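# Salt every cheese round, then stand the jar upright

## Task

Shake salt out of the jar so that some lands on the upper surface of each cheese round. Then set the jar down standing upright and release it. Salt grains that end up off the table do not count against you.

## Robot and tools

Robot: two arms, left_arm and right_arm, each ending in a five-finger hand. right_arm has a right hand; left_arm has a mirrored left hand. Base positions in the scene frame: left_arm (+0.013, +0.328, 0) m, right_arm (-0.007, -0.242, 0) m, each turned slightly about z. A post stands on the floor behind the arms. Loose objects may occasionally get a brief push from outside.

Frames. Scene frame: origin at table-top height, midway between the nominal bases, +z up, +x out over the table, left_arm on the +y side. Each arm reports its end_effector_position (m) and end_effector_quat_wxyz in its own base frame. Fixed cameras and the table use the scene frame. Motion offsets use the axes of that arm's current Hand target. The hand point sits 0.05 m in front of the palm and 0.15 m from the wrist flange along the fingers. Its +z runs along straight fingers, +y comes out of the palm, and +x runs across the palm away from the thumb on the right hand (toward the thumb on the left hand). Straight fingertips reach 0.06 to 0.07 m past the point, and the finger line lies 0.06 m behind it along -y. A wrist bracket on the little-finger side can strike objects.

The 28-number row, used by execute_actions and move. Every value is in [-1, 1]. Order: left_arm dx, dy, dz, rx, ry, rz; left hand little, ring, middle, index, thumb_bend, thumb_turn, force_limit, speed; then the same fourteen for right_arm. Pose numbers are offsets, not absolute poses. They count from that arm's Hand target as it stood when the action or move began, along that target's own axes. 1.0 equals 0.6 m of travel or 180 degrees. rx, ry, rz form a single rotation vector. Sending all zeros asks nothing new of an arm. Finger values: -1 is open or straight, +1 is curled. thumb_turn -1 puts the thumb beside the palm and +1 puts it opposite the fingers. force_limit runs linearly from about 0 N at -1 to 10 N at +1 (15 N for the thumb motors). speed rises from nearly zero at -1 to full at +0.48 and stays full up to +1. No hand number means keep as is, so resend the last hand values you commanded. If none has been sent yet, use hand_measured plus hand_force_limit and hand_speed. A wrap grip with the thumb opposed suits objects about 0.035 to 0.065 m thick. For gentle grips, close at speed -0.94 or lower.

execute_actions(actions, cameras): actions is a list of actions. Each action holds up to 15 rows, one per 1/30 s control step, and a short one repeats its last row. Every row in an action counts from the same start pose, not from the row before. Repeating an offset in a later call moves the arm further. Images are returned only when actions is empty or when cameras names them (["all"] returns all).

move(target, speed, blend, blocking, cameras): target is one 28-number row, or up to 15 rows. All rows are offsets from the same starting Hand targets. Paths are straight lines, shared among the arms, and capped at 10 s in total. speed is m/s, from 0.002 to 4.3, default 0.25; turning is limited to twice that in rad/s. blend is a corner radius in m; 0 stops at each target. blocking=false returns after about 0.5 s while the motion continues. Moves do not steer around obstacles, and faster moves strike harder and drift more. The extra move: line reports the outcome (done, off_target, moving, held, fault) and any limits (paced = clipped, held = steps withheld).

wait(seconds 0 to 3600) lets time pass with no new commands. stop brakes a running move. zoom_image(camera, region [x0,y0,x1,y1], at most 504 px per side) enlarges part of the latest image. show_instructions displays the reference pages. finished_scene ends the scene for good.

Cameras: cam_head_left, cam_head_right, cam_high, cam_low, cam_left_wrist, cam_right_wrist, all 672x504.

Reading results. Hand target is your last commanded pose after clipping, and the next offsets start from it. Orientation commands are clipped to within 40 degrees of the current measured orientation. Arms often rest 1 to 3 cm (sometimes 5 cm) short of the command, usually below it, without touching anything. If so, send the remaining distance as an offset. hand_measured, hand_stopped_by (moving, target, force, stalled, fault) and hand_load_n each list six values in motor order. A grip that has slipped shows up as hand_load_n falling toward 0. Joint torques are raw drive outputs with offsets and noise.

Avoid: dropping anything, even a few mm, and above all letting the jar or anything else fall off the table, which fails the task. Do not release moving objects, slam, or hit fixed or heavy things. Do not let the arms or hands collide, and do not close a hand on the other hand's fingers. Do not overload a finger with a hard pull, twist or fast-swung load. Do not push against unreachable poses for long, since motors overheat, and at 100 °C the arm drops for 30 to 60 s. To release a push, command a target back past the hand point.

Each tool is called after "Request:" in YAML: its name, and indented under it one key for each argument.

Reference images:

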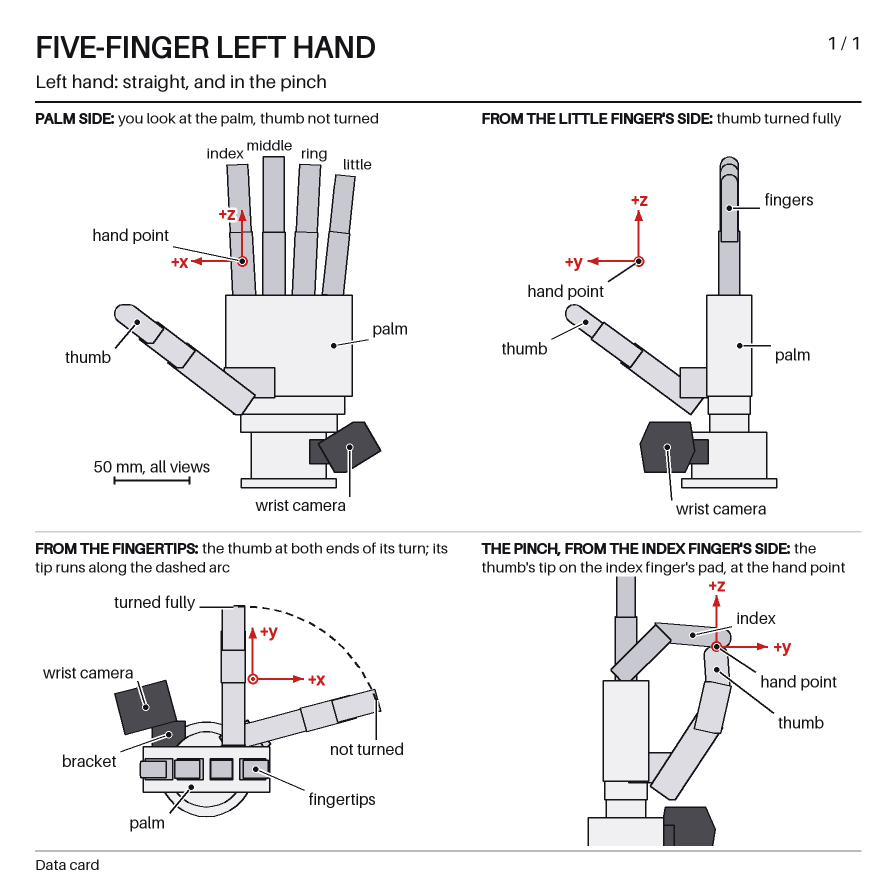

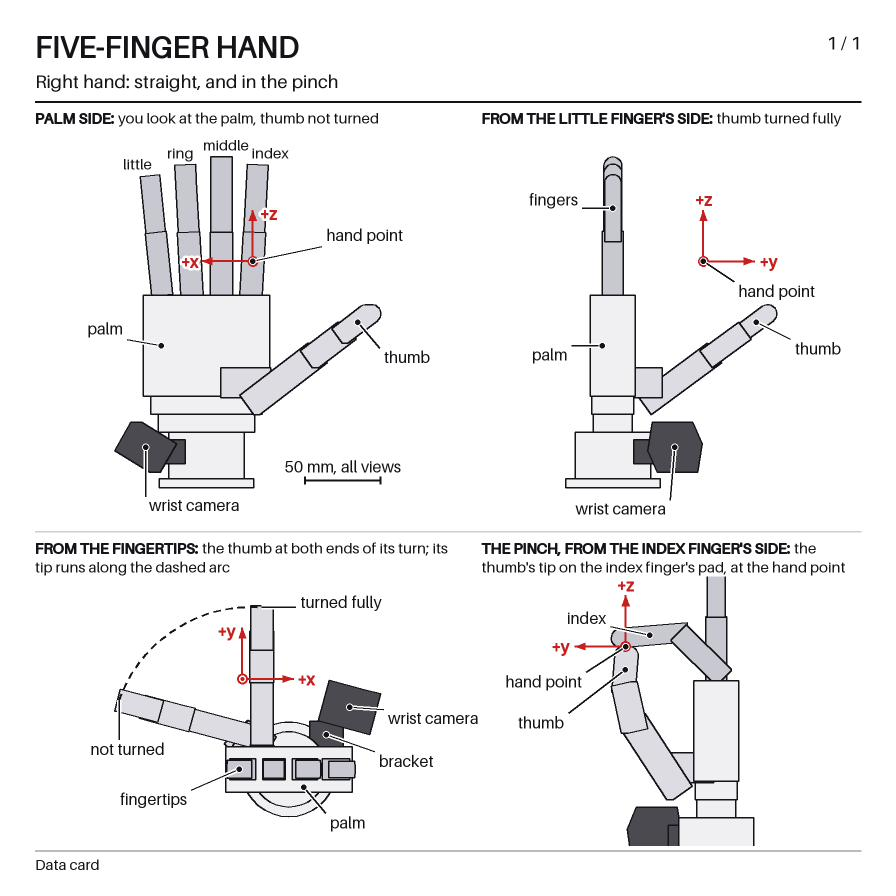

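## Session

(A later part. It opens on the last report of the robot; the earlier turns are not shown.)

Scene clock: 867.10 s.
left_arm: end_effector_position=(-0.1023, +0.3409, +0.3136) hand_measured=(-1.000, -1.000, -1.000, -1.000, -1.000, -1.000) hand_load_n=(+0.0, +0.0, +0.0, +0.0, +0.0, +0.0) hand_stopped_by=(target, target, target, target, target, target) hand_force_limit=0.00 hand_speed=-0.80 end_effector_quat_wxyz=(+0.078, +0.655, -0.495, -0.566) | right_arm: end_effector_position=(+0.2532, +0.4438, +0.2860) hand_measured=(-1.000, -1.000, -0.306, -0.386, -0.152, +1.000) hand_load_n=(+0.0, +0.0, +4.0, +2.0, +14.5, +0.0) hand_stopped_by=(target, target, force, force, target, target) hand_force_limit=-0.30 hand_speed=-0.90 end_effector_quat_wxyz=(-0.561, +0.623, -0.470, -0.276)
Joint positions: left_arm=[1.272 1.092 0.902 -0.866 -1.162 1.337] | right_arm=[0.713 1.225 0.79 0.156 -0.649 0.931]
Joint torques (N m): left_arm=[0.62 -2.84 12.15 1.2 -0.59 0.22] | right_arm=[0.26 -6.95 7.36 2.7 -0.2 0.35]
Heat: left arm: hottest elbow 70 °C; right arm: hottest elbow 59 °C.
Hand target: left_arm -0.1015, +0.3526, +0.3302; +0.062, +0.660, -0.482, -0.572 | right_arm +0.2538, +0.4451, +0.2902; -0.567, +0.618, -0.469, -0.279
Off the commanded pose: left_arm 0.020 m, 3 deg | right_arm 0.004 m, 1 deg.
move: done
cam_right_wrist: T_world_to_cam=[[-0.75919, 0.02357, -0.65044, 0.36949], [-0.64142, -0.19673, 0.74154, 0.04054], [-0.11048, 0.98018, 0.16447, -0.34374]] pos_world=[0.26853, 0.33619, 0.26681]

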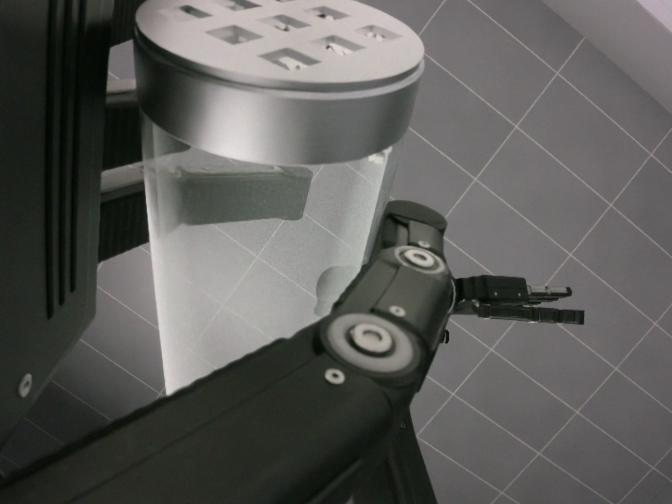

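Request:
move:
  target:
    - [0,0,0,0,0,0,-1,-1,-1,-1,-1,-1,0,-0.8,0.0175,0.0088,0.0041,0,0,-0.55,-1,-1,0.45,0.45,-0.15,1,-0.3,-0.9]
    - [0,0,0,0,0,0,-1,-1,-1,-1,-1,-1,0,-0.8,0.0175,0.0088,0.0041,0,0,0,-1,-1,0.45,0.45,-0.15,1,-0.3,-0.9]
    - [0,0,0,0,0,0,-1,-1,-1,-1,-1,-1,0,-0.8,0.0175,0.0088,0.0041,0,0,-0.4,-1,-1,0.45,0.45,-0.15,1,-0.3,-0.9]
    - [0,0,0,0,0,0,-1,-1,-1,-1,-1,-1,0,-0.8,0.0138,-0.0435,-0.2130,0,0,-0.6,-1,-1,0.45,0.45,-0.15,1,-0.3,-0.9]
  speed: [0.8, 0.8, 0.6, 0.35]
  blend: [0, 0, 0.02, 0]
  cameras: ["cam_right_wrist"]

Request:
zoom_image:
  camera: "cam_right_wrist"
  region: [430, 150, 672, 400]

Scene clock: 895.83 s.
left_arm: end_effector_position=(-0.1023, +0.3409, +0.3136) hand_measured=(-1.000, -1.000, -1.000, -1.000, -1.000, -1.000) hand_load_n=(+0.0, +0.0, +0.0, +0.0, +0.0, +0.0) hand_stopped_by=(target, target, target, target, target, target) hand_force_limit=0.00 hand_speed=-0.80 end_effector_quat_wxyz=(+0.078, +0.655, -0.495, -0.566) | right_arm: end_effector_position=(+0.2429, +0.4239, +0.2432) hand_measured=(-1.000, -1.000, -0.306, -0.386, -0.152, +1.000) hand_load_n=(+0.0, +0.0, +3.5, +2.5, +14.5, +0.0) hand_stopped_by=(target, target, force, force, target, target) hand_force_limit=-0.30 hand_speed=-0.90 end_effector_quat_wxyz=(-0.606, +0.790, -0.037, +0.087)
Joint positions: left_arm=[1.272 1.092 0.902 -0.866 -1.162 1.337] | right_arm=[0.818 1.101 0.769 0.036 -0.542 -0.252]
Joint velocities: left_arm=[within noise] | right_arm=[-0.005 -0.396 -0.002 -0.335 -0.081 -0.916]
Joint torques (N m): left_arm=[0.91 -3.08 12.18 1.39 -0.58 0.23] | right_arm=[-0.5 -8.76 10.95 1.47 -0.38 0.07]
Heat: left arm: hottest elbow 71 °C; right arm: hottest elbow 58 °C.
Hand target: left_arm -0.1015, +0.3526, +0.3302; +0.062, +0.660, -0.482, -0.572 | right_arm +0.2546, +0.4126, +0.2890; -0.611, +0.774, +0.046, +0.157 (not the last commanded pose)
Off the commanded pose: left_arm 0.020 m, 3 deg | right_arm 0.132 m, 39 deg.
move: unfinished (the simulator was too slow to fit another step into this call; the move has ended); path passed 3 of 4 targets
cam_right_wrist: T_world_to_cam=[[0.29739, -0.27091, -0.91551, 0.26696], [-0.91113, -0.36709, -0.18734, 0.42534], [-0.28532, 0.88986, -0.35601, -0.11101]] pos_world=[0.27647, 0.32724, 0.28457]

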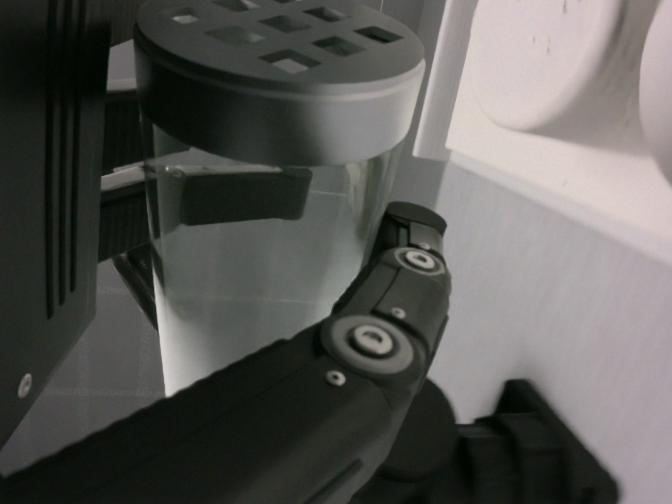

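Scaled by 2.016 from the camera's image (finer frame: 960x720).

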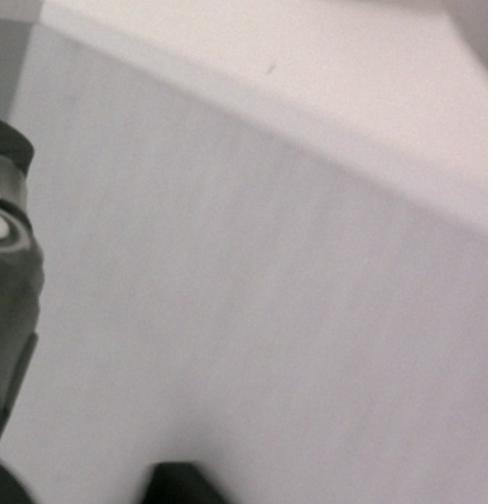

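Request:
move:
  target: [0,0,0,0,0,0,-1,-1,-1,-1,-1,-1,0,-0.8,0.0408,-0.0158,-0.1628,0,0,-0.151,-1,-1,0.45,0.45,-0.15,1,-0.3,-0.9]
  speed: 0.3
  cameras: ["cam_right_wrist"]

Request:
zoom_image:
  camera: "cam_right_wrist"
  region: [430, 150, 672, 400]

Scene clock: 903.20 s.
left_arm: end_effector_position=(-0.1023, +0.3409, +0.3136) hand_measured=(-1.000, -1.000, -1.000, -1.000, -1.000, -1.000) hand_load_n=(+0.0, +0.0, +0.0, +0.0, +0.0, +0.0) hand_stopped_by=(target, target, target, target, target, target) hand_force_limit=0.00 hand_speed=-0.80 end_effector_quat_wxyz=(+0.078, +0.655, -0.495, -0.566) | right_arm: end_effector_position=(+0.2543, +0.3199, +0.3138) hand_measured=(-1.000, -1.000, -0.306, -0.386, -0.152, +1.000) hand_load_n=(+0.0, +0.0, +3.5, +3.0, +14.5, +0.0) hand_stopped_by=(target, target, force, force, target, target) hand_force_limit=-0.30 hand_speed=-0.90 end_effector_quat_wxyz=(-0.556, +0.748, +0.222, +0.285)
Joint positions: left_arm=[1.272 1.092 0.902 -0.866 -1.162 1.337] | right_arm=[0.641 0.779 0.769 -0.284 -0.722 -0.961]
Joint torques (N m): left_arm=[0.97 -3.31 12.04 1.37 -0.62 0.25] | right_arm=[-0.56 -2.84 9.14 1.7 -0.37 -0.06]
Heat: left arm: hottest elbow 71 °C; right arm: hottest elbow 61 °C.
Hand target: left_arm -0.1015, +0.3526, +0.3302; +0.062, +0.660, -0.482, -0.572 | right_arm +0.2570, +0.3181, +0.3249; -0.557, +0.742, +0.227, +0.297
Off the commanded pose: left_arm 0.020 m, 3 deg | right_arm 0.012 m, 2 deg.
move: off_target (right_arm)
cam_right_wrist: T_world_to_cam=[[0.81929, -0.24442, -0.51868, 0.03417], [-0.56101, -0.52862, -0.63705, 0.51452], [-0.11848, 0.81291, -0.57021, 0.05944]] pos_world=[0.2677, 0.23202, 0.37939]

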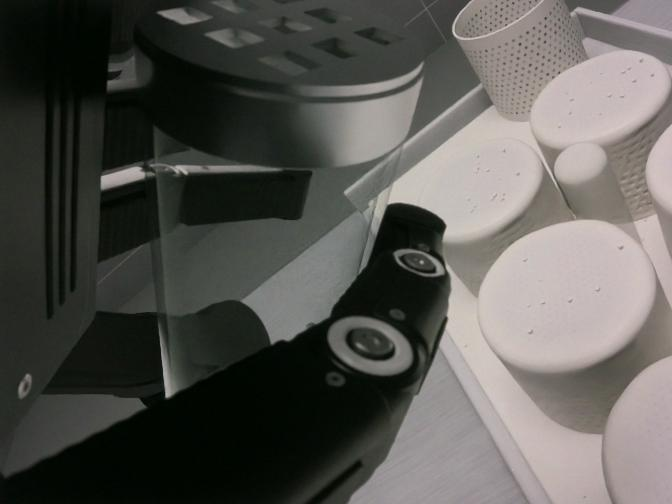

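Scaled by 2.016 from the camera's image (finer frame: 960x720).

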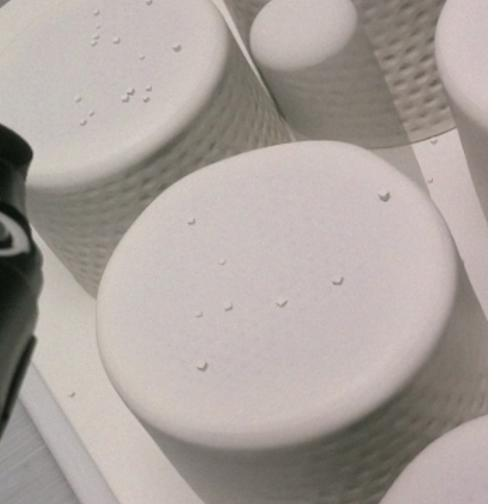

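Request:
move:
  target:
    - [0,0,0,0,0,0,-1,-1,-1,-1,-1,-1,0,-0.8,-0.0483,0.0442,0.0128,0,0,0.6,-1,-1,0.45,0.45,-0.15,1,-0.3,-0.9]
    - [0,0,0,0,0,0,-1,-1,-1,-1,-1,-1,0,-0.8,-0.0483,0.0442,0.0128,0,0,0.05,-1,-1,0.45,0.45,-0.15,1,-0.3,-0.9]
    - [0,0,0,0,0,0,-1,-1,-1,-1,-1,-1,0,-0.8,-0.0483,0.0442,0.0128,0,0,0.6,-1,-1,0.45,0.45,-0.15,1,-0.3,-0.9]
  speed: 0.8
  cameras: ["cam_right_wrist"]

Scene clock: 914.37 s.
left_arm: end_effector_position=(-0.1023, +0.3409, +0.3136) hand_measured=(-1.000, -1.000, -1.000, -1.000, -1.000, -1.000) hand_load_n=(+0.0, +0.0, +0.0, +0.0, +0.0, +0.0) hand_stopped_by=(target, target, target, target, target, target) hand_force_limit=0.00 hand_speed=-0.80 end_effector_quat_wxyz=(+0.078, +0.655, -0.495, -0.566) | right_arm: end_effector_position=(+0.2552, +0.3193, +0.2772) hand_measured=(-1.000, -1.000, -0.306, -0.386, -0.152, +1.000) hand_load_n=(+0.0, +0.0, +4.0, +2.0, +14.5, +0.0) hand_stopped_by=(target, target, force, force, target, target) hand_force_limit=-0.30 hand_speed=-0.90 end_effector_quat_wxyz=(-0.558, +0.624, -0.471, -0.279)
Joint positions: left_arm=[1.272 1.092 0.902 -0.866 -1.162 1.337] | right_arm=[0.399 1.042 0.655 -0.006 -0.953 0.786]
Joint torques (N m): left_arm=[0.85 -3.37 12.21 1.33 -0.56 0.25] | right_arm=[-0.26 -5.83 7.28 2.33 -0.38 0.31]
Heat: left arm: hottest elbow 71 °C; right arm: hottest elbow 62 °C.
Hand target: left_arm -0.1015, +0.3526, +0.3302; +0.062, +0.660, -0.482, -0.572 | right_arm +0.2552, +0.3180, +0.2849; -0.568, +0.619, -0.467, -0.277
Off the commanded pose: left_arm 0.020 m, 3 deg | right_arm 0.008 m, 1 deg.
move: done
cam_right_wrist: T_world_to_cam=[[-0.76457, 0.01918, -0.64425, 0.36925], [-0.63433, -0.19964, 0.74684, 0.02149], [-0.11429, 0.97968, 0.1648, -0.21892]] pos_world=[0.27093, 0.21168, 0.25792]

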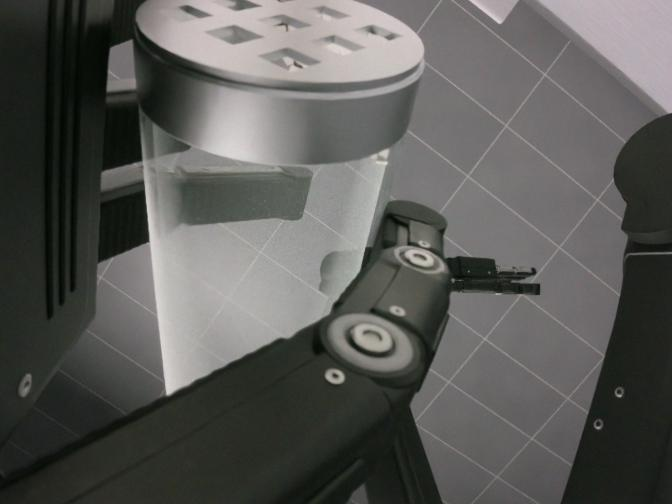

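Request:
move:
  target:
    - [0,0,0,0,0,0,-1,-1,-1,-1,-1,-1,0,-0.8,0,0,0,0,0,-0.4,-1,-1,0.45,0.45,-0.15,1,-0.3,-0.9]
    - [0,0,0,0,0,0,-1,-1,-1,-1,-1,-1,0,-0.8,-0.0110,-0.0937,-0.1998,0,0,-0.6,-1,-1,0.45,0.45,-0.15,1,-0.3,-0.9]
  speed: [0.6, 0.35]
  blend: [0.02, 0]
  cameras: ["cam_right_wrist", "cam_high"]

Request:
zoom_image:
  camera: "cam_right_wrist"
  region: [430, 0, 672, 400]

Scene clock: 924.13 s.
left_arm: end_effector_position=(-0.1023, +0.3409, +0.3136) hand_measured=(-1.000, -1.000, -1.000, -1.000, -1.000, -1.000) hand_load_n=(+0.0, +0.0, +0.0, +0.0, +0.0, +0.0) hand_stopped_by=(target, target, target, target, target, target) hand_force_limit=0.00 hand_speed=-0.80 end_effector_quat_wxyz=(+0.078, +0.655, -0.495, -0.566) | right_arm: end_effector_position=(+0.2687, +0.1998, +0.3043) hand_measured=(-1.000, -1.000, -0.306, -0.386, -0.152, +1.000) hand_load_n=(+0.0, +0.0, +3.5, +3.0, +14.5, +0.0) hand_stopped_by=(target, target, force, force, target, target) hand_force_limit=-0.30 hand_speed=-0.90 end_effector_quat_wxyz=(-0.561, +0.754, +0.209, +0.270)
Joint positions: left_arm=[1.272 1.092 0.902 -0.866 -1.162 1.337] | right_arm=[0.141 0.723 0.785 -0.694 -1.182 -1.315]
Joint torques (N m): left_arm=[0.67 -3.37 12.14 1.31 -0.57 0.25] | right_arm=[-0.03 -0.73 13.08 0.96 -0.76 -0.07]
Heat: left arm: hottest elbow 71 °C; right arm: hottest elbow 62 °C.
Hand target: left_arm -0.1015, +0.3526, +0.3302; +0.062, +0.660, -0.482, -0.572 | right_arm +0.2802, +0.2001, +0.3399; -0.557, +0.742, +0.227, +0.297
Off the commanded pose: left_arm 0.020 m, 3 deg | right_arm 0.037 m, 4 deg.
move: off_target (right_arm)
cam_right_wrist: T_world_to_cam=[[0.79545, -0.24572, -0.55397, 0.00565], [-0.58945, -0.52602, -0.61307, 0.45286], [-0.14075, 0.8142, -0.56326, 0.15693]] pos_world=[0.28453, 0.11183, 0.36915]
Images, in order (width x height): cam_high 672x504, cam_right_wrist 672x504.

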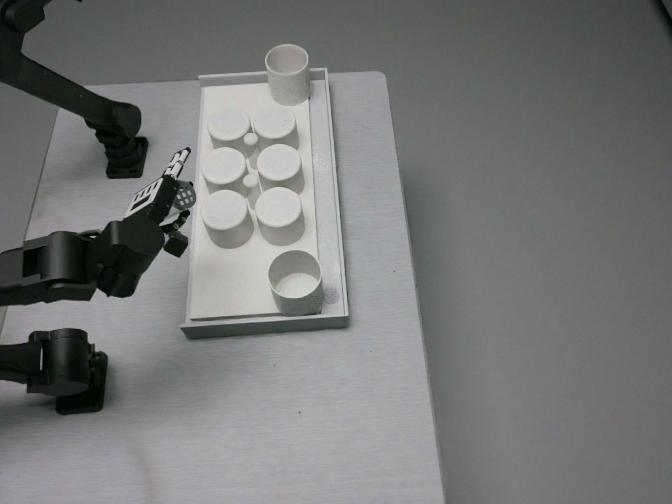

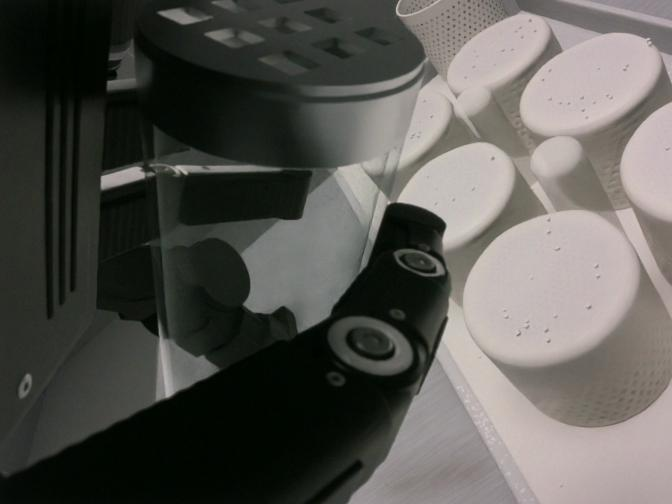

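Scaled by 1.260 from the camera's image (finer frame: 960x720).

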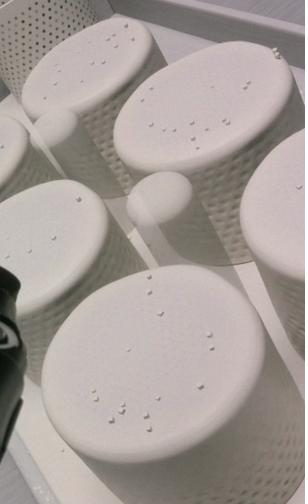

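Request:
move:
  target: [0,0,0,0,0,0,-1,-1,-1,-1,-1,-1,0,-0.8,0.1023,0.0898,0.0427,0,0,0,-1,-1,0.45,0.45,-0.15,1,-0.3,-0.9]
  speed: 0.3
  cameras: ["cam_right_wrist"]

Request:
zoom_image:
  camera: "cam_right_wrist"
  region: [400, 0, 672, 400]

Scene clock: 928.57 s.
left_arm: end_effector_position=(-0.1023, +0.3409, +0.3136) hand_measured=(-1.000, -1.000, -1.000, -1.000, -1.000, -1.000) hand_load_n=(+0.0, +0.0, +0.0, +0.0, +0.0, +0.0) hand_stopped_by=(target, target, target, target, target, target) hand_force_limit=0.00 hand_speed=-0.80 end_effector_quat_wxyz=(+0.078, +0.655, -0.495, -0.566) | right_arm: end_effector_position=(+0.3521, +0.2050, +0.2986) hand_measured=(-1.000, -1.000, -0.306, -0.386, -0.152, +1.000) hand_load_n=(+0.0, +0.0, +3.0, +3.0, +14.5, +0.0) hand_stopped_by=(target, target, force, force, target, target) hand_force_limit=-0.30 hand_speed=-0.90 end_effector_quat_wxyz=(-0.561, +0.759, +0.200, +0.263)
Joint positions: left_arm=[1.272 1.092 0.902 -0.866 -1.162 1.337] | right_arm=[0.122 0.988 0.91 -0.6 -1.19 -1.337]
Joint torques (N m): left_arm=[0.32 -3.25 12.18 1.4 -0.55 0.21] | right_arm=[0.73 -4.95 12.85 1.98 -0.69 0.14]
Heat: left arm: hottest elbow 71 °C; right arm: hottest elbow 64 °C.
Hand target: left_arm -0.1015, +0.3526, +0.3302; +0.062, +0.660, -0.482, -0.572 | right_arm +0.3652, +0.2102, +0.3401; -0.557, +0.742, +0.227, +0.297
Off the commanded pose: left_arm 0.020 m, 3 deg | right_arm 0.044 m, 5 deg.
move: off_target (right_arm)
cam_right_wrist: T_world_to_cam=[[0.78006, -0.25422, -0.57174, -0.0502], [-0.60789, -0.52441, -0.5962, 0.50246], [-0.14826, 0.81263, -0.56361, 0.1643]] pos_world=[0.36896, 0.11722, 0.36347]

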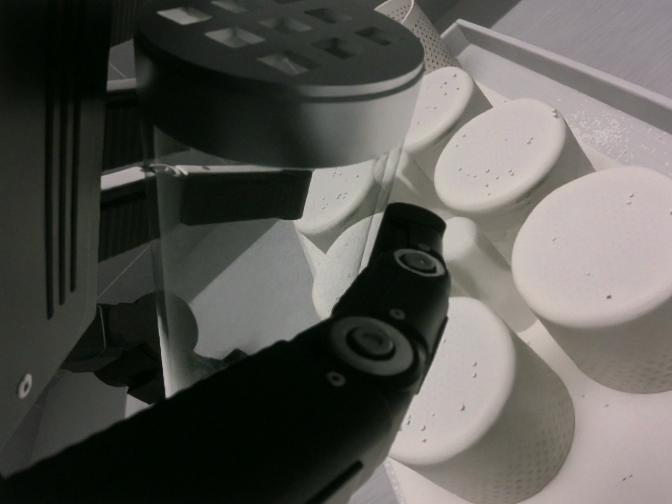

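Scaled by 1.260 from the camera's image (finer frame: 960x720).

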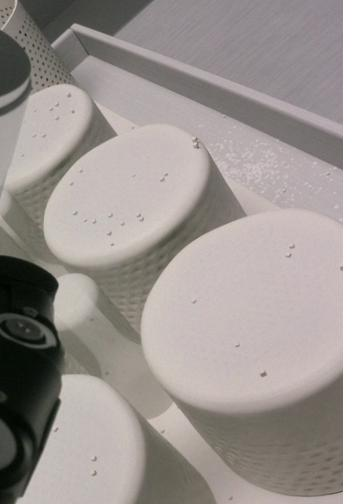

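Request:
move:
  target:
    - [0,0,0,0,0,0,-1,-1,-1,-1,-1,-1,0,-0.8,-0.0610,0.0250,0.1987,0,0,0.1,-1,-1,0.45,0.45,-0.15,1,-0.3,-0.9]
    - [0,0,0,0,0,0,-1,-1,-1,-1,-1,-1,0,-0.8,-0.0610,0.0250,0.1987,0,0,0.6,-1,-1,0.45,0.45,-0.15,1,-0.3,-0.9]
  speed: [0.3, 0.9]
  blend: [0.01, 0]

Request:
move:
  target:
    - [0,0,0,0,0,0,-1,-1,-1,-1,-1,-1,0,-0.8,0,0,0,0,0,-0.55,-1,-1,0.45,0.45,-0.15,1,-0.3,-0.9]
    - [0,0,0,0,0,0,-1,-1,-1,-1,-1,-1,0,-0.8,0,0,0,0,0,0,-1,-1,0.45,0.45,-0.15,1,-0.3,-0.9]
  speed: 0.9
  cameras: ["cam_right_wrist"]

Scene clock: 939.07 s.
left_arm: end_effector_position=(-0.1023, +0.3409, +0.3136) hand_measured=(-1.000, -1.000, -1.000, -1.000, -1.000, -1.000) hand_load_n=(+0.0, +0.0, +0.0, +0.0, +0.0, +0.0) hand_stopped_by=(target, target, target, target, target, target) hand_force_limit=0.00 hand_speed=-0.80 end_effector_quat_wxyz=(+0.078, +0.655, -0.495, -0.566) | right_arm: end_effector_position=(+0.3712, +0.3237, +0.2684) hand_measured=(-1.000, -1.000, -0.306, -0.386, -0.152, +1.000) hand_load_n=(+0.0, +0.0, +4.0, +2.0, +14.5, +0.0) hand_stopped_by=(target, target, force, force, target, target) hand_force_limit=-0.30 hand_speed=-0.90 end_effector_quat_wxyz=(-0.556, +0.623, -0.472, -0.283)
Joint positions: left_arm=[1.272 1.092 0.902 -0.866 -1.162 1.337] | right_arm=[0.301 1.378 0.91 0.009 -1.047 0.715]
Joint torques (N m): left_arm=[0.62 -3.19 12.22 1.16 -0.58 0.21] | right_arm=[0.15 -10.58 7.06 2.17 -0.43 0.27]
Heat: left arm: hottest elbow 72 °C; right arm: hottest elbow 66 °C.
Hand target: left_arm -0.1015, +0.3526, +0.3302; +0.062, +0.660, -0.482, -0.572 | right_arm +0.3711, +0.3204, +0.2803; -0.568, +0.619, -0.467, -0.277
Off the commanded pose: left_arm 0.020 m, 3 deg | right_arm 0.012 m, 2 deg.
move: off_target (right_arm)

Scene clock: 943.33 s.
left_arm: end_effector_position=(-0.1023, +0.3409, +0.3136) hand_measured=(-1.000, -1.000, -1.000, -1.000, -1.000, -1.000) hand_load_n=(+0.0, +0.0, +0.0, +0.0, +0.0, +0.0) hand_stopped_by=(target, target, target, target, target, target) hand_force_limit=0.00 hand_speed=-0.80 end_effector_quat_wxyz=(+0.078, +0.655, -0.495, -0.566) | right_arm: end_effector_position=(+0.3712, +0.3235, +0.2687) hand_measured=(-1.000, -1.000, -0.306, -0.386, -0.152, +1.000) hand_load_n=(+0.0, +0.0, +4.0, +2.0, +14.5, +0.0) hand_stopped_by=(target, target, force, force, target, target) hand_force_limit=-0.30 hand_speed=-0.90 end_effector_quat_wxyz=(-0.556, +0.623, -0.472, -0.283)
Joint positions: left_arm=[1.272 1.092 0.902 -0.866 -1.162 1.337] | right_arm=[0.301 1.377 0.91 0.009 -1.047 0.715]
Joint torques (N m): left_arm=[1.2 -2.9 12.19 1.32 -0.56 0.23] | right_arm=[0.03 -10.7 7.02 2.1 -0.44 0.32]
Heat: left arm: hottest elbow 72 °C; right arm: hottest elbow 66 °C.
Hand target: left_arm -0.1015, +0.3526, +0.3302; +0.062, +0.660, -0.482, -0.572 | right_arm +0.3711, +0.3204, +0.2802; -0.568, +0.619, -0.467, -0.277
Off the commanded pose: left_arm 0.020 m, 3 deg | right_arm 0.012 m, 2 deg.
move: off_target (right_arm)
cam_right_wrist: T_world_to_cam=[[-0.76873, 0.01798, -0.63931, 0.45305], [-0.62896, -0.20258, 0.75058, 0.10016], [-0.11601, 0.9791, 0.16704, -0.20818]] pos_world=[0.38712, 0.21598, 0.24924]

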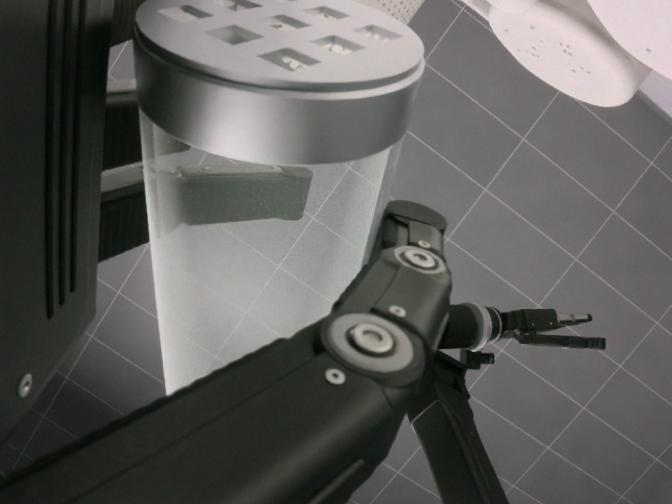

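Request:
move:
  target:
    - [0,0,0,0,0,0,-1,-1,-1,-1,-1,-1,0,-0.8,0,0,0,0,0,-0.4,-1,-1,0.45,0.45,-0.15,1,-0.3,-0.9]
    - [0,0,0,0,0,0,-1,-1,-1,-1,-1,-1,0,-0.8,-0.1423,0.1872,0.1622,0,0,-0.55,-1,-1,0.45,0.45,-0.15,1,-0.3,-0.9]
    - [0,0,0,0,0,0,-1,-1,-1,-1,-1,-1,0,-0.8,-0.1423,0.1872,0.1622,0,0,0,-1,-1,0.45,0.45,-0.15,1,-0.3,-0.9]
  speed: [0.6, 0.35, 0.9]
  blend: [0.02, 0.0, 0]

Request:
move:
  target:
    - [0,0,0,0,0,0,-1,-1,-1,-1,-1,-1,0,-0.8,0,0,0,0,0,-0.55,-1,-1,0.45,0.45,-0.15,1,-0.3,-0.9]
    - [0,0,0,0,0,0,-1,-1,-1,-1,-1,-1,0,-0.8,0,0,0,0,0,0,-1,-1,0.45,0.45,-0.15,1,-0.3,-0.9]
  speed: 0.9
  cameras: ["cam_right_wrist"]

Scene clock: 954.37 s.
left_arm: end_effector_position=(-0.1023, +0.3409, +0.3136) hand_measured=(-1.000, -1.000, -1.000, -1.000, -1.000, -1.000) hand_load_n=(+0.0, +0.0, +0.0, +0.0, +0.0, +0.0) hand_stopped_by=(target, target, target, target, target, target) hand_force_limit=0.00 hand_speed=-0.80 end_effector_quat_wxyz=(+0.078, +0.655, -0.495, -0.566) | right_arm: end_effector_position=(+0.2545, +0.4438, +0.2800) hand_measured=(-1.000, -1.000, -0.306, -0.386, -0.152, +1.000) hand_load_n=(+0.0, +0.0, +4.0, +2.0, +14.5, +0.0) hand_stopped_by=(target, target, force, force, target, target) hand_force_limit=-0.30 hand_speed=-0.90 end_effector_quat_wxyz=(-0.561, +0.625, -0.469, -0.273)
Joint positions: left_arm=[1.272 1.092 0.902 -0.866 -1.162 1.337] | right_arm=[0.711 1.235 0.782 0.171 -0.649 0.925]
Joint torques (N m): left_arm=[0.67 -3.19 12.07 1.31 -0.61 0.2] | right_arm=[0.67 -7 7.35 2.52 -0.14 0.28]
Heat: left arm: hottest elbow 72 °C; right arm: hottest elbow 64 °C.
Hand target: left_arm -0.1015, +0.3526, +0.3302; +0.062, +0.660, -0.482, -0.572 | right_arm +0.2540, +0.4455, +0.2850; -0.568, +0.619, -0.467, -0.277
Off the commanded pose: left_arm 0.020 m, 3 deg | right_arm 0.005 m, 1 deg.
move: done

Scene clock: 958.43 s.
left_arm: end_effector_position=(-0.1023, +0.3409, +0.3136) hand_measured=(-1.000, -1.000, -1.000, -1.000, -1.000, -1.000) hand_load_n=(+0.0, +0.0, +0.0, +0.0, +0.0, +0.0) hand_stopped_by=(target, target, target, target, target, target) hand_force_limit=0.00 hand_speed=-0.80 end_effector_quat_wxyz=(+0.078, +0.655, -0.495, -0.566) | right_arm: end_effector_position=(+0.2550, +0.4435, +0.2800) hand_measured=(-1.000, -1.000, -0.306, -0.386, -0.152, +1.000) hand_load_n=(+0.0, +0.0, +4.0, +2.0, +14.5, +0.0) hand_stopped_by=(target, target, force, force, target, target) hand_force_limit=-0.30 hand_speed=-0.90 end_effector_quat_wxyz=(-0.561, +0.624, -0.470, -0.273)
Joint positions: left_arm=[1.272 1.092 0.902 -0.866 -1.162 1.337] | right_arm=[0.71 1.235 0.782 0.171 -0.649 0.925]
Joint torques (N m): left_arm=[0.91 -3.25 12.21 1.18 -0.57 0.23] | right_arm=[0.5 -7.06 7.28 2.73 -0.19 0.25]
Heat: left arm: hottest elbow 72 °C; right arm: hottest elbow 64 °C.
Hand target: left_arm -0.1015, +0.3526, +0.3302; +0.062, +0.660, -0.482, -0.572 | right_arm +0.2539, +0.4454, +0.2849; -0.568, +0.619, -0.467, -0.277
Off the commanded pose: left_arm 0.020 m, 3 deg | right_arm 0.005 m, 1 deg.
move: done
cam_right_wrist: T_world_to_cam=[[-0.75583, 0.02325, -0.65435, 0.36728], [-0.6455, -0.194, 0.73871, 0.04671], [-0.10977, 0.98073, 0.16164, -0.34187]] pos_world=[0.27023, 0.3358, 0.26109]

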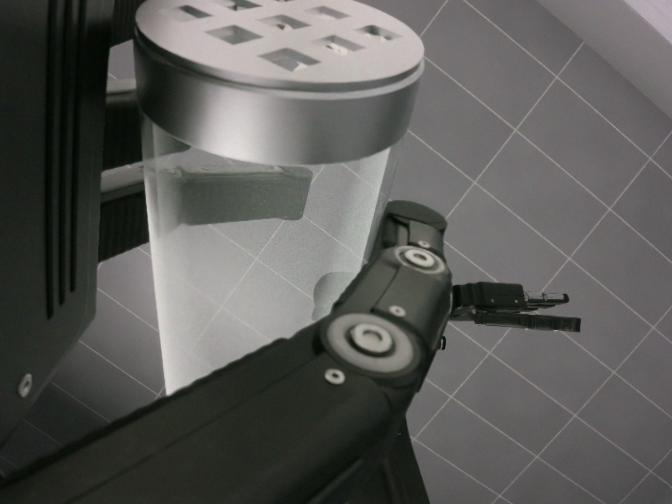

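Request:
move:
  target:
    - [0,0,0,0,0,0,-1,-1,-1,-1,-1,-1,0,-0.8,0,0,0,0,0,-0.45,-1,-1,0.45,0.45,-0.15,1,-0.3,-0.9]
    - [0,0,0,0,0,0,-1,-1,-1,-1,-1,-1,0,-0.8,0.0725,-0.2032,-0.3623,0,0,-0.6,-1,-1,0.45,0.45,-0.15,1,-0.3,-0.9]
  speed: [0.6, 0.35]
  blend: [0.02, 0]
  cameras: ["cam_right_wrist", "cam_high"]

Request:
zoom_image:
  camera: "cam_right_wrist"
  region: [400, 0, 672, 400]

Scene clock: 974.20 s.
left_arm: end_effector_position=(-0.1023, +0.3409, +0.3136) hand_measured=(-1.000, -1.000, -1.000, -1.000, -1.000, -1.000) hand_load_n=(+0.0, +0.0, +0.0, +0.0, +0.0, +0.0) hand_stopped_by=(target, target, target, target, target, target) hand_force_limit=0.00 hand_speed=-0.80 end_effector_quat_wxyz=(+0.078, +0.655, -0.495, -0.566) | right_arm: end_effector_position=(+0.3285, +0.2111, +0.3102) hand_measured=(-1.000, -1.000, -0.306, -0.386, -0.152, +1.000) hand_load_n=(+0.0, +0.0, +3.5, +3.0, +14.5, +0.0) hand_stopped_by=(target, target, force, force, target, target) hand_force_limit=-0.30 hand_speed=-0.90 end_effector_quat_wxyz=(-0.560, +0.755, +0.205, +0.273)
Joint positions: left_arm=[1.272 1.092 0.902 -0.866 -1.162 1.337] | right_arm=[0.153 0.9 0.875 -0.575 -1.163 -1.281]
Joint torques (N m): left_arm=[0.73 -3.25 12.16 1.4 -0.62 0.18] | right_arm=[0.62 -3.02 12.88 1.06 -0.71 -0.07]
Heat: left arm: hottest elbow 72 °C; right arm: hottest elbow 61 °C.
Hand target: left_arm -0.1015, +0.3526, +0.3302; +0.062, +0.660, -0.482, -0.572 | right_arm +0.3400, +0.2153, +0.3454; -0.557, +0.742, +0.227, +0.297
Off the commanded pose: left_arm 0.020 m, 3 deg | right_arm 0.037 m, 4 deg.
move: off_target (right_arm)
cam_right_wrist: T_world_to_cam=[[0.79295, -0.2547, -0.55349, -0.03346], [-0.59491, -0.51983, -0.61308, 0.49817], [-0.13157, 0.81542, -0.56373, 0.15637]] pos_world=[0.34347, 0.12294, 0.37505]
Images, in order (width x height): cam_high 672x504, cam_right_wrist 672x504.

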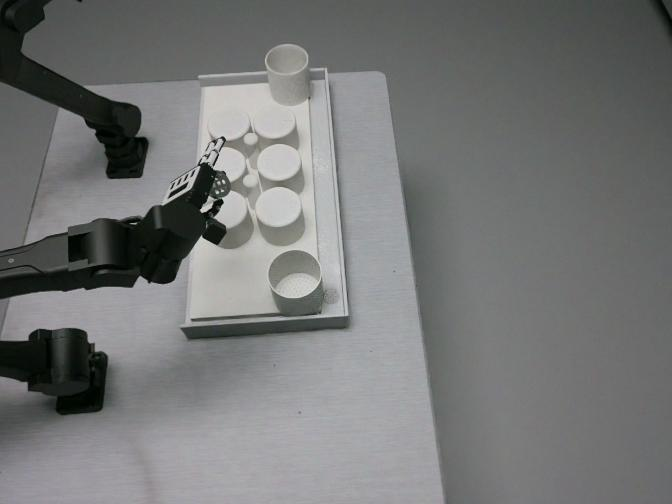

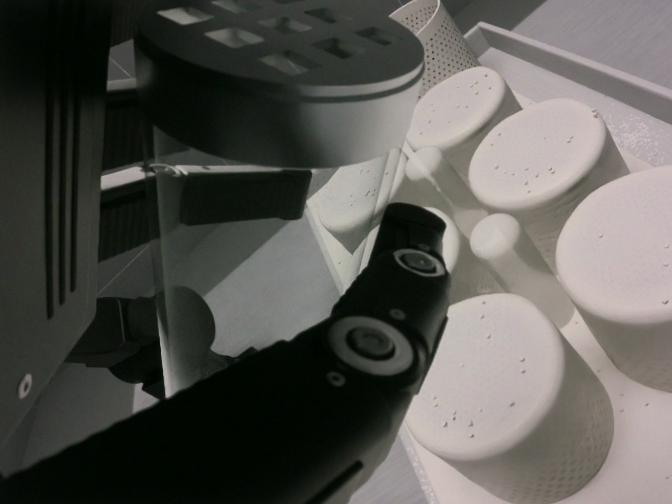

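Scaled by 1.260 from the camera's image (finer frame: 960x720).

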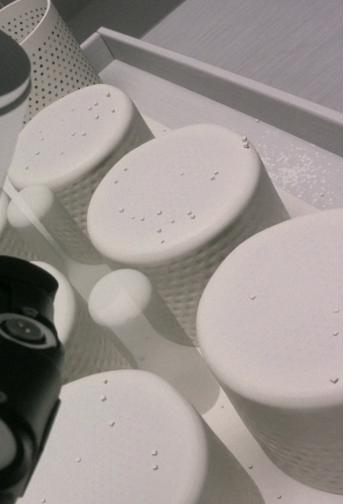

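Request:
move:
  target: [0,0,0,0,0,0,-1,-1,-1,-1,-1,-1,0,-0.8,0.0832,0.0327,0.0088,0,0,0,-1,-1,0.45,0.45,-0.15,1,-0.3,-0.9]
  speed: 0.3
  cameras: ["cam_right_wrist"]

Request:
zoom_image:
  camera: "cam_right_wrist"
  region: [470, 120, 672, 400]

Scene clock: 980.40 s.
left_arm: end_effector_position=(-0.1023, +0.3409, +0.3136) hand_measured=(-1.000, -1.000, -1.000, -1.000, -1.000, -1.000) hand_load_n=(-0.5, +0.0, +0.0, +0.0, +0.0, +0.0) hand_stopped_by=(target, target, target, target, target, target) hand_force_limit=0.00 hand_speed=-0.80 end_effector_quat_wxyz=(+0.078, +0.655, -0.495, -0.566) | right_arm: end_effector_position=(+0.3782, +0.2141, +0.3286) hand_measured=(-1.000, -1.000, -0.306, -0.386, -0.152, +1.000) hand_load_n=(+0.0, +0.0, +3.0, +2.5, +14.5, +0.5) hand_stopped_by=(target, target, force, force, target, target) hand_force_limit=-0.30 hand_speed=-0.90 end_effector_quat_wxyz=(-0.561, +0.755, +0.206, +0.269)
Joint positions: left_arm=[1.272 1.092 0.902 -0.866 -1.162 1.337] | right_arm=[0.137 1.051 1.018 -0.603 -1.183 -1.313]
Joint torques (N m): left_arm=[0.79 -3.55 12.25 1.24 -0.6 0.24] | right_arm=[-0.09 -5.48 12.92 1.03 -0.71 0]
Heat: left arm: hottest elbow 72 °C; right arm: hottest elbow 64 °C.
Hand target: left_arm -0.1015, +0.3526, +0.3302; +0.062, +0.660, -0.482, -0.572 | right_arm +0.3901, +0.2153, +0.3652; -0.557, +0.742, +0.227, +0.297
Off the commanded pose: left_arm 0.020 m, 3 deg | right_arm 0.039 m, 4 deg.
move: off_target (right_arm)
cam_right_wrist: T_world_to_cam=[[0.79146, -0.24821, -0.55855, -0.06107], [-0.59469, -0.52379, -0.6099, 0.54031], [-0.14118, 0.81488, -0.56217, 0.17403]] pos_world=[0.39422, 0.12603, 0.39326]

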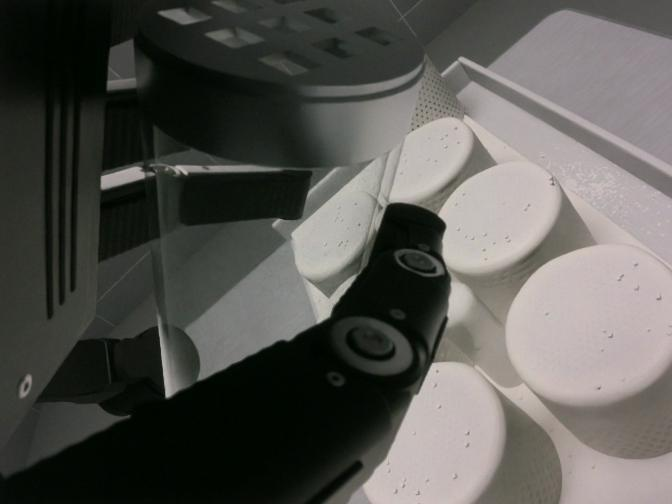

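Scaled by 1.800 from the camera's image (finer frame: 960x720).

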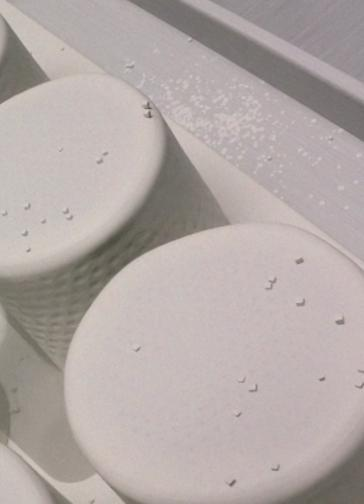

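Request:
move:
  target: [0,0,0,0,0,0,-1,-1,-1,-1,-1,-1,0,-0.8,-0.1603,-0.1693,0.1518,0,0,0,-1,-1,0.45,0.45,-0.15,1,-0.3,-0.9]
  speed: 0.3
  cameras: ["cam_right_wrist"]

Request:
zoom_image:
  camera: "cam_right_wrist"
  region: [410, 60, 672, 400]

Scene clock: 985.97 s.
left_arm: end_effector_position=(-0.1023, +0.3409, +0.3136) hand_measured=(-1.000, -1.000, -1.000, -1.000, -1.000, -1.000) hand_load_n=(+0.0, +0.0, +0.0, +0.0, +0.0, +0.0) hand_stopped_by=(target, target, target, target, target, target) hand_force_limit=0.00 hand_speed=-0.80 end_effector_quat_wxyz=(+0.078, +0.655, -0.495, -0.566) | right_arm: end_effector_position=(+0.2707, +0.3303, +0.3407) hand_measured=(-1.000, -1.000, -0.306, -0.386, -0.152, +1.000) hand_load_n=(+0.0, +0.0, +3.5, +2.5, +14.5, +0.0) hand_stopped_by=(target, target, force, force, target, target) hand_force_limit=-0.30 hand_speed=-0.90 end_effector_quat_wxyz=(-0.551, +0.751, +0.226, +0.286)
Joint positions: left_arm=[1.272 1.092 0.902 -0.866 -1.162 1.337] | right_arm=[0.64 0.843 0.875 -0.343 -0.72 -0.98]
Joint torques (N m): left_arm=[0.62 -3.37 12.26 1.36 -0.59 0.21] | right_arm=[0.85 -3.84 8.03 2.62 -0.21 0.24]
Heat: left arm: hottest elbow 72 °C; right arm: hottest elbow 64 °C.
Hand target: left_arm -0.1015, +0.3526, +0.3302; +0.062, +0.660, -0.482, -0.572 | right_arm +0.2701, +0.3302, +0.3505; -0.557, +0.742, +0.227, +0.297
Off the commanded pose: left_arm 0.020 m, 3 deg | right_arm 0.010 m, 2 deg.
move: done
cam_right_wrist: T_world_to_cam=[[0.82274, -0.24974, -0.51062, 0.03535], [-0.55639, -0.53768, -0.6335, 0.5469], [-0.11635, 0.80531, -0.58132, 0.07404]] pos_world=[0.28382, 0.24327, 0.40755]

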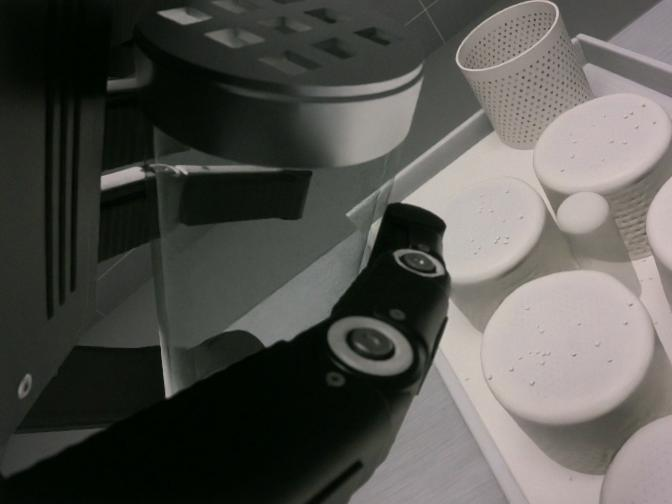

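Scaled by 1.482 from the camera's image (finer frame: 960x720).

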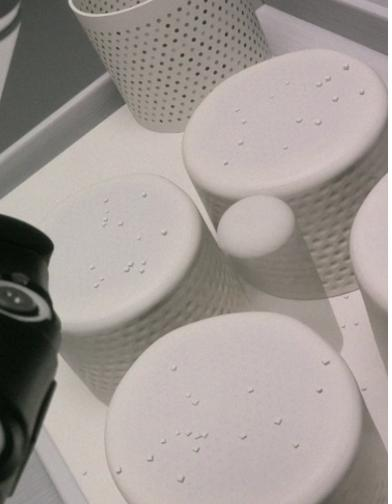

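Request:
zoom_image:
  camera: "cam_right_wrist"
  region: [540, 170, 672, 330]

Scaled by 3.150 from the camera's image (finer frame: 960x720).

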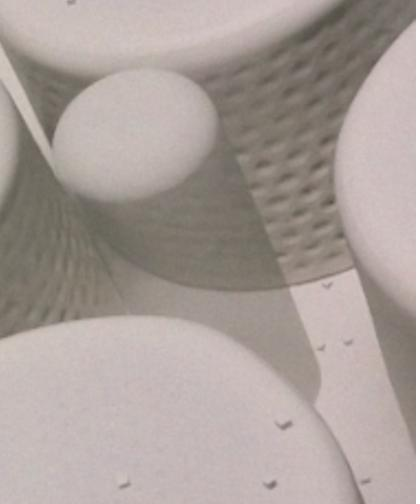

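Request:
move:
  target: [0,0,0,0,0,0,-1,-1,-1,-1,-1,-1,0,-0.8,-0.0055,-0.0462,0.5470,0,0,-0.25,-1,-1,0.45,0.45,-0.15,1,-0.3,-0.9]
  speed: 0.25
  cameras: ["cam_right_wrist", "cam_high"]

Scene clock: 998.90 s.
left_arm: end_effector_position=(-0.1023, +0.3409, +0.3136) hand_measured=(-1.000, -1.000, -1.000, -1.000, -1.000, -1.000) hand_load_n=(+0.0, +0.0, +0.0, +0.0, +0.0, +0.0) hand_stopped_by=(target, target, target, target, target, target) hand_force_limit=0.00 hand_speed=-0.80 end_effector_quat_wxyz=(+0.078, +0.655, -0.495, -0.566) | right_arm: end_effector_position=(+0.3023, +0.6312, +0.2503) hand_measured=(-1.000, -1.000, -0.306, -0.386, -0.152, +1.000) hand_load_n=(-0.5, +0.0, +3.0, +3.5, +14.0, +0.0) hand_stopped_by=(target, target, force, force, target, target) hand_force_limit=-0.30 hand_speed=-0.90 end_effector_quat_wxyz=(-0.387, +0.629, +0.500, +0.453)
Joint positions: left_arm=[1.272 1.092 0.902 -0.866 -1.162 1.337] | right_arm=[1.15 1.576 1.178 0.096 -0.219 -1.603]
Joint torques (N m): left_arm=[0.56 -3.31 12.14 1.25 -0.55 0.22] | right_arm=[0.15 -12.45 13.04 2.73 -0.14 -0.1]
Heat: left arm: hottest elbow 72 °C; right arm: hottest elbow 65 °C.
Hand target: left_arm -0.1015, +0.3526, +0.3302; +0.062, +0.660, -0.482, -0.572 | right_arm +0.3104, +0.6534, +0.3008; -0.401, +0.598, +0.493, +0.487
Off the commanded pose: left_arm 0.020 m, 3 deg | right_arm 0.056 m, 6 deg.
move: off_target (right_arm)
cam_right_wrist: T_world_to_cam=[[0.97466, -0.09956, 0.2003, -0.28032], [0.06691, -0.72471, -0.6858, 0.61176], [0.21344, 0.68183, -0.69968, -0.20944]] pos_world=[0.27699, 0.55824, 0.32915]
Images, in order (width x height): cam_high 672x504, cam_right_wrist 672x504.

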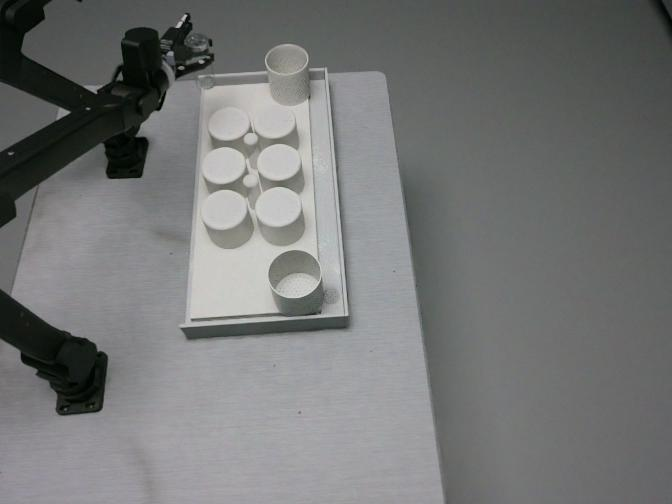

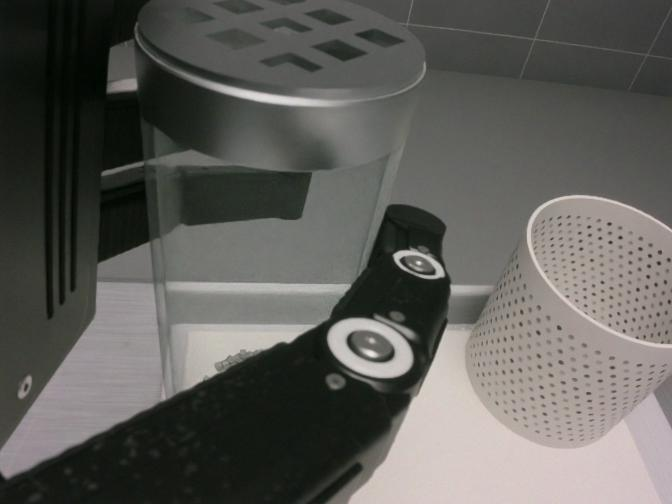

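Request:
move:
  target: [0,0,0,0,0,0,-1,-1,-1,-1,-1,-1,0,-0.8,-0.1088,-0.0003,0.0484,0,0,0,-1,-1,0.45,0.45,-0.15,1,-0.3,-0.9]
  speed: 0.12
  cameras: ["cam_right_wrist"]

Scene clock: 1005.70 s.
left_arm: end_effector_position=(-0.1023, +0.3409, +0.3136) hand_measured=(-1.000, -1.000, -1.000, -1.000, -1.000, -1.000) hand_load_n=(+0.0, +0.0, +0.0, +0.0, +0.0, +0.0) hand_stopped_by=(target, target, target, target, target, target) hand_force_limit=0.00 hand_speed=-0.80 end_effector_quat_wxyz=(+0.078, +0.655, -0.495, -0.566) | right_arm: end_effector_position=(+0.3146, +0.6578, +0.2087) hand_measured=(-1.000, -1.000, -0.306, -0.386, -0.152, +1.000) hand_load_n=(+0.0, +0.0, +3.0, +3.5, +14.0, +0.0) hand_stopped_by=(target, target, force, force, target, target) hand_force_limit=-0.30 hand_speed=-0.90 end_effector_quat_wxyz=(-0.394, +0.617, +0.494, +0.468)
Joint positions: left_arm=[1.272 1.092 0.902 -0.866 -1.162 1.337] | right_arm=[1.15 1.698 1.178 0.261 -0.218 -1.604]
Joint torques (N m): left_arm=[0.44 -2.61 12.1 1.29 -0.59 0.22] | right_arm=[0.73 -13.86 8.8 2.97 0 -0.05]
Heat: left arm: hottest elbow 73 °C; right arm: hottest elbow 68 °C.
Hand target: left_arm -0.1015, +0.3526, +0.3302; +0.062, +0.660, -0.482, -0.572 | right_arm +0.3132, +0.6684, +0.2311; -0.402, +0.598, +0.493, +0.487
Off the commanded pose: left_arm 0.020 m, 3 deg | right_arm 0.025 m, 3 deg.
move: off_target (right_arm)
cam_right_wrist: T_world_to_cam=[[0.97064, -0.10892, 0.21445, -0.2768], [0.07909, -0.69749, -0.71222, 0.58544], [0.22715, 0.70827, -0.6684, -0.28749]] pos_world=[0.28767, 0.58181, 0.28416]

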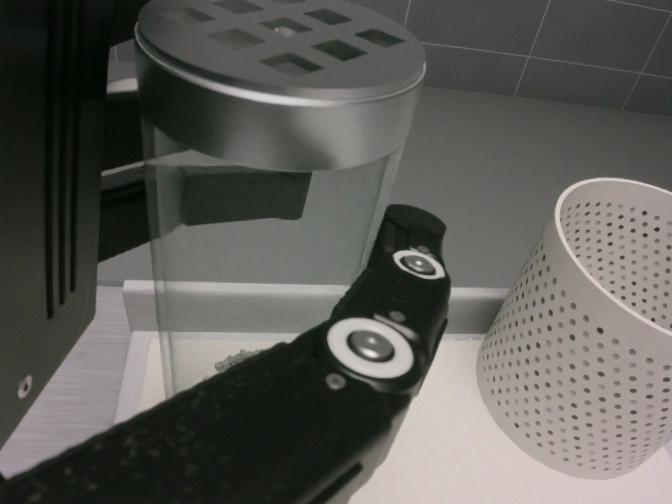

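Request:
move:
  target: [0,0,0,0,0,0,-1,-1,-1,-1,-1,-1,0,-0.8,-0.1118,-0.0002,0.0038,0,0,0,-1,-1,0.45,0.45,-0.15,1,-0.3,-0.9]
  speed: 0.08
  cameras: ["cam_right_wrist"]

Scene clock: 1009.17 s.
left_arm: end_effector_position=(-0.1023, +0.3409, +0.3136) hand_measured=(-1.000, -1.000, -1.000, -1.000, -1.000, -1.000) hand_load_n=(+0.0, +0.0, +0.0, +0.0, +0.0, +0.0) hand_stopped_by=(target, target, target, target, target, target) hand_force_limit=0.00 hand_speed=-0.80 end_effector_quat_wxyz=(+0.078, +0.655, -0.495, -0.566) | right_arm: end_effector_position=(+0.3125, +0.6531, +0.1573) hand_measured=(-1.000, -1.000, -0.306, -0.386, -0.152, +1.000) hand_load_n=(+0.0, +0.0, +3.0, +3.5, +14.0, +0.0) hand_stopped_by=(target, target, force, force, target, target) hand_force_limit=-0.30 hand_speed=-0.90 end_effector_quat_wxyz=(-0.398, +0.611, +0.491, +0.477)
Joint positions: left_arm=[1.272 1.092 0.902 -0.866 -1.162 1.337] | right_arm=[1.15 1.768 1.094 0.438 -0.218 -1.604]
Joint torques (N m): left_arm=[0.79 -3.19 12.15 1.29 -0.58 0.23] | right_arm=[0.62 -13.51 6.74 2.97 -0.17 -0.06]
Heat: left arm: hottest elbow 73 °C; right arm: hottest elbow 67 °C.
Hand target: left_arm -0.1015, +0.3526, +0.3302; +0.062, +0.660, -0.482, -0.572 | right_arm +0.3109, +0.6572, +0.1649; -0.401, +0.598, +0.493, +0.487
Off the commanded pose: left_arm 0.020 m, 3 deg | right_arm 0.009 m, 2 deg.
move: done
cam_right_wrist: T_world_to_cam=[[0.96853, -0.11361, 0.22144, -0.26168], [0.08606, -0.68196, -0.72631, 0.5356], [0.23353, 0.72251, -0.65072, -0.33214]] pos_world=[0.28491, 0.5755, 0.23082]

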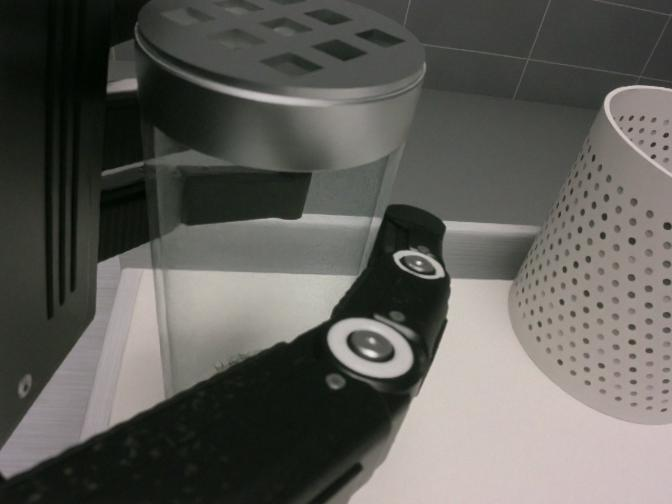

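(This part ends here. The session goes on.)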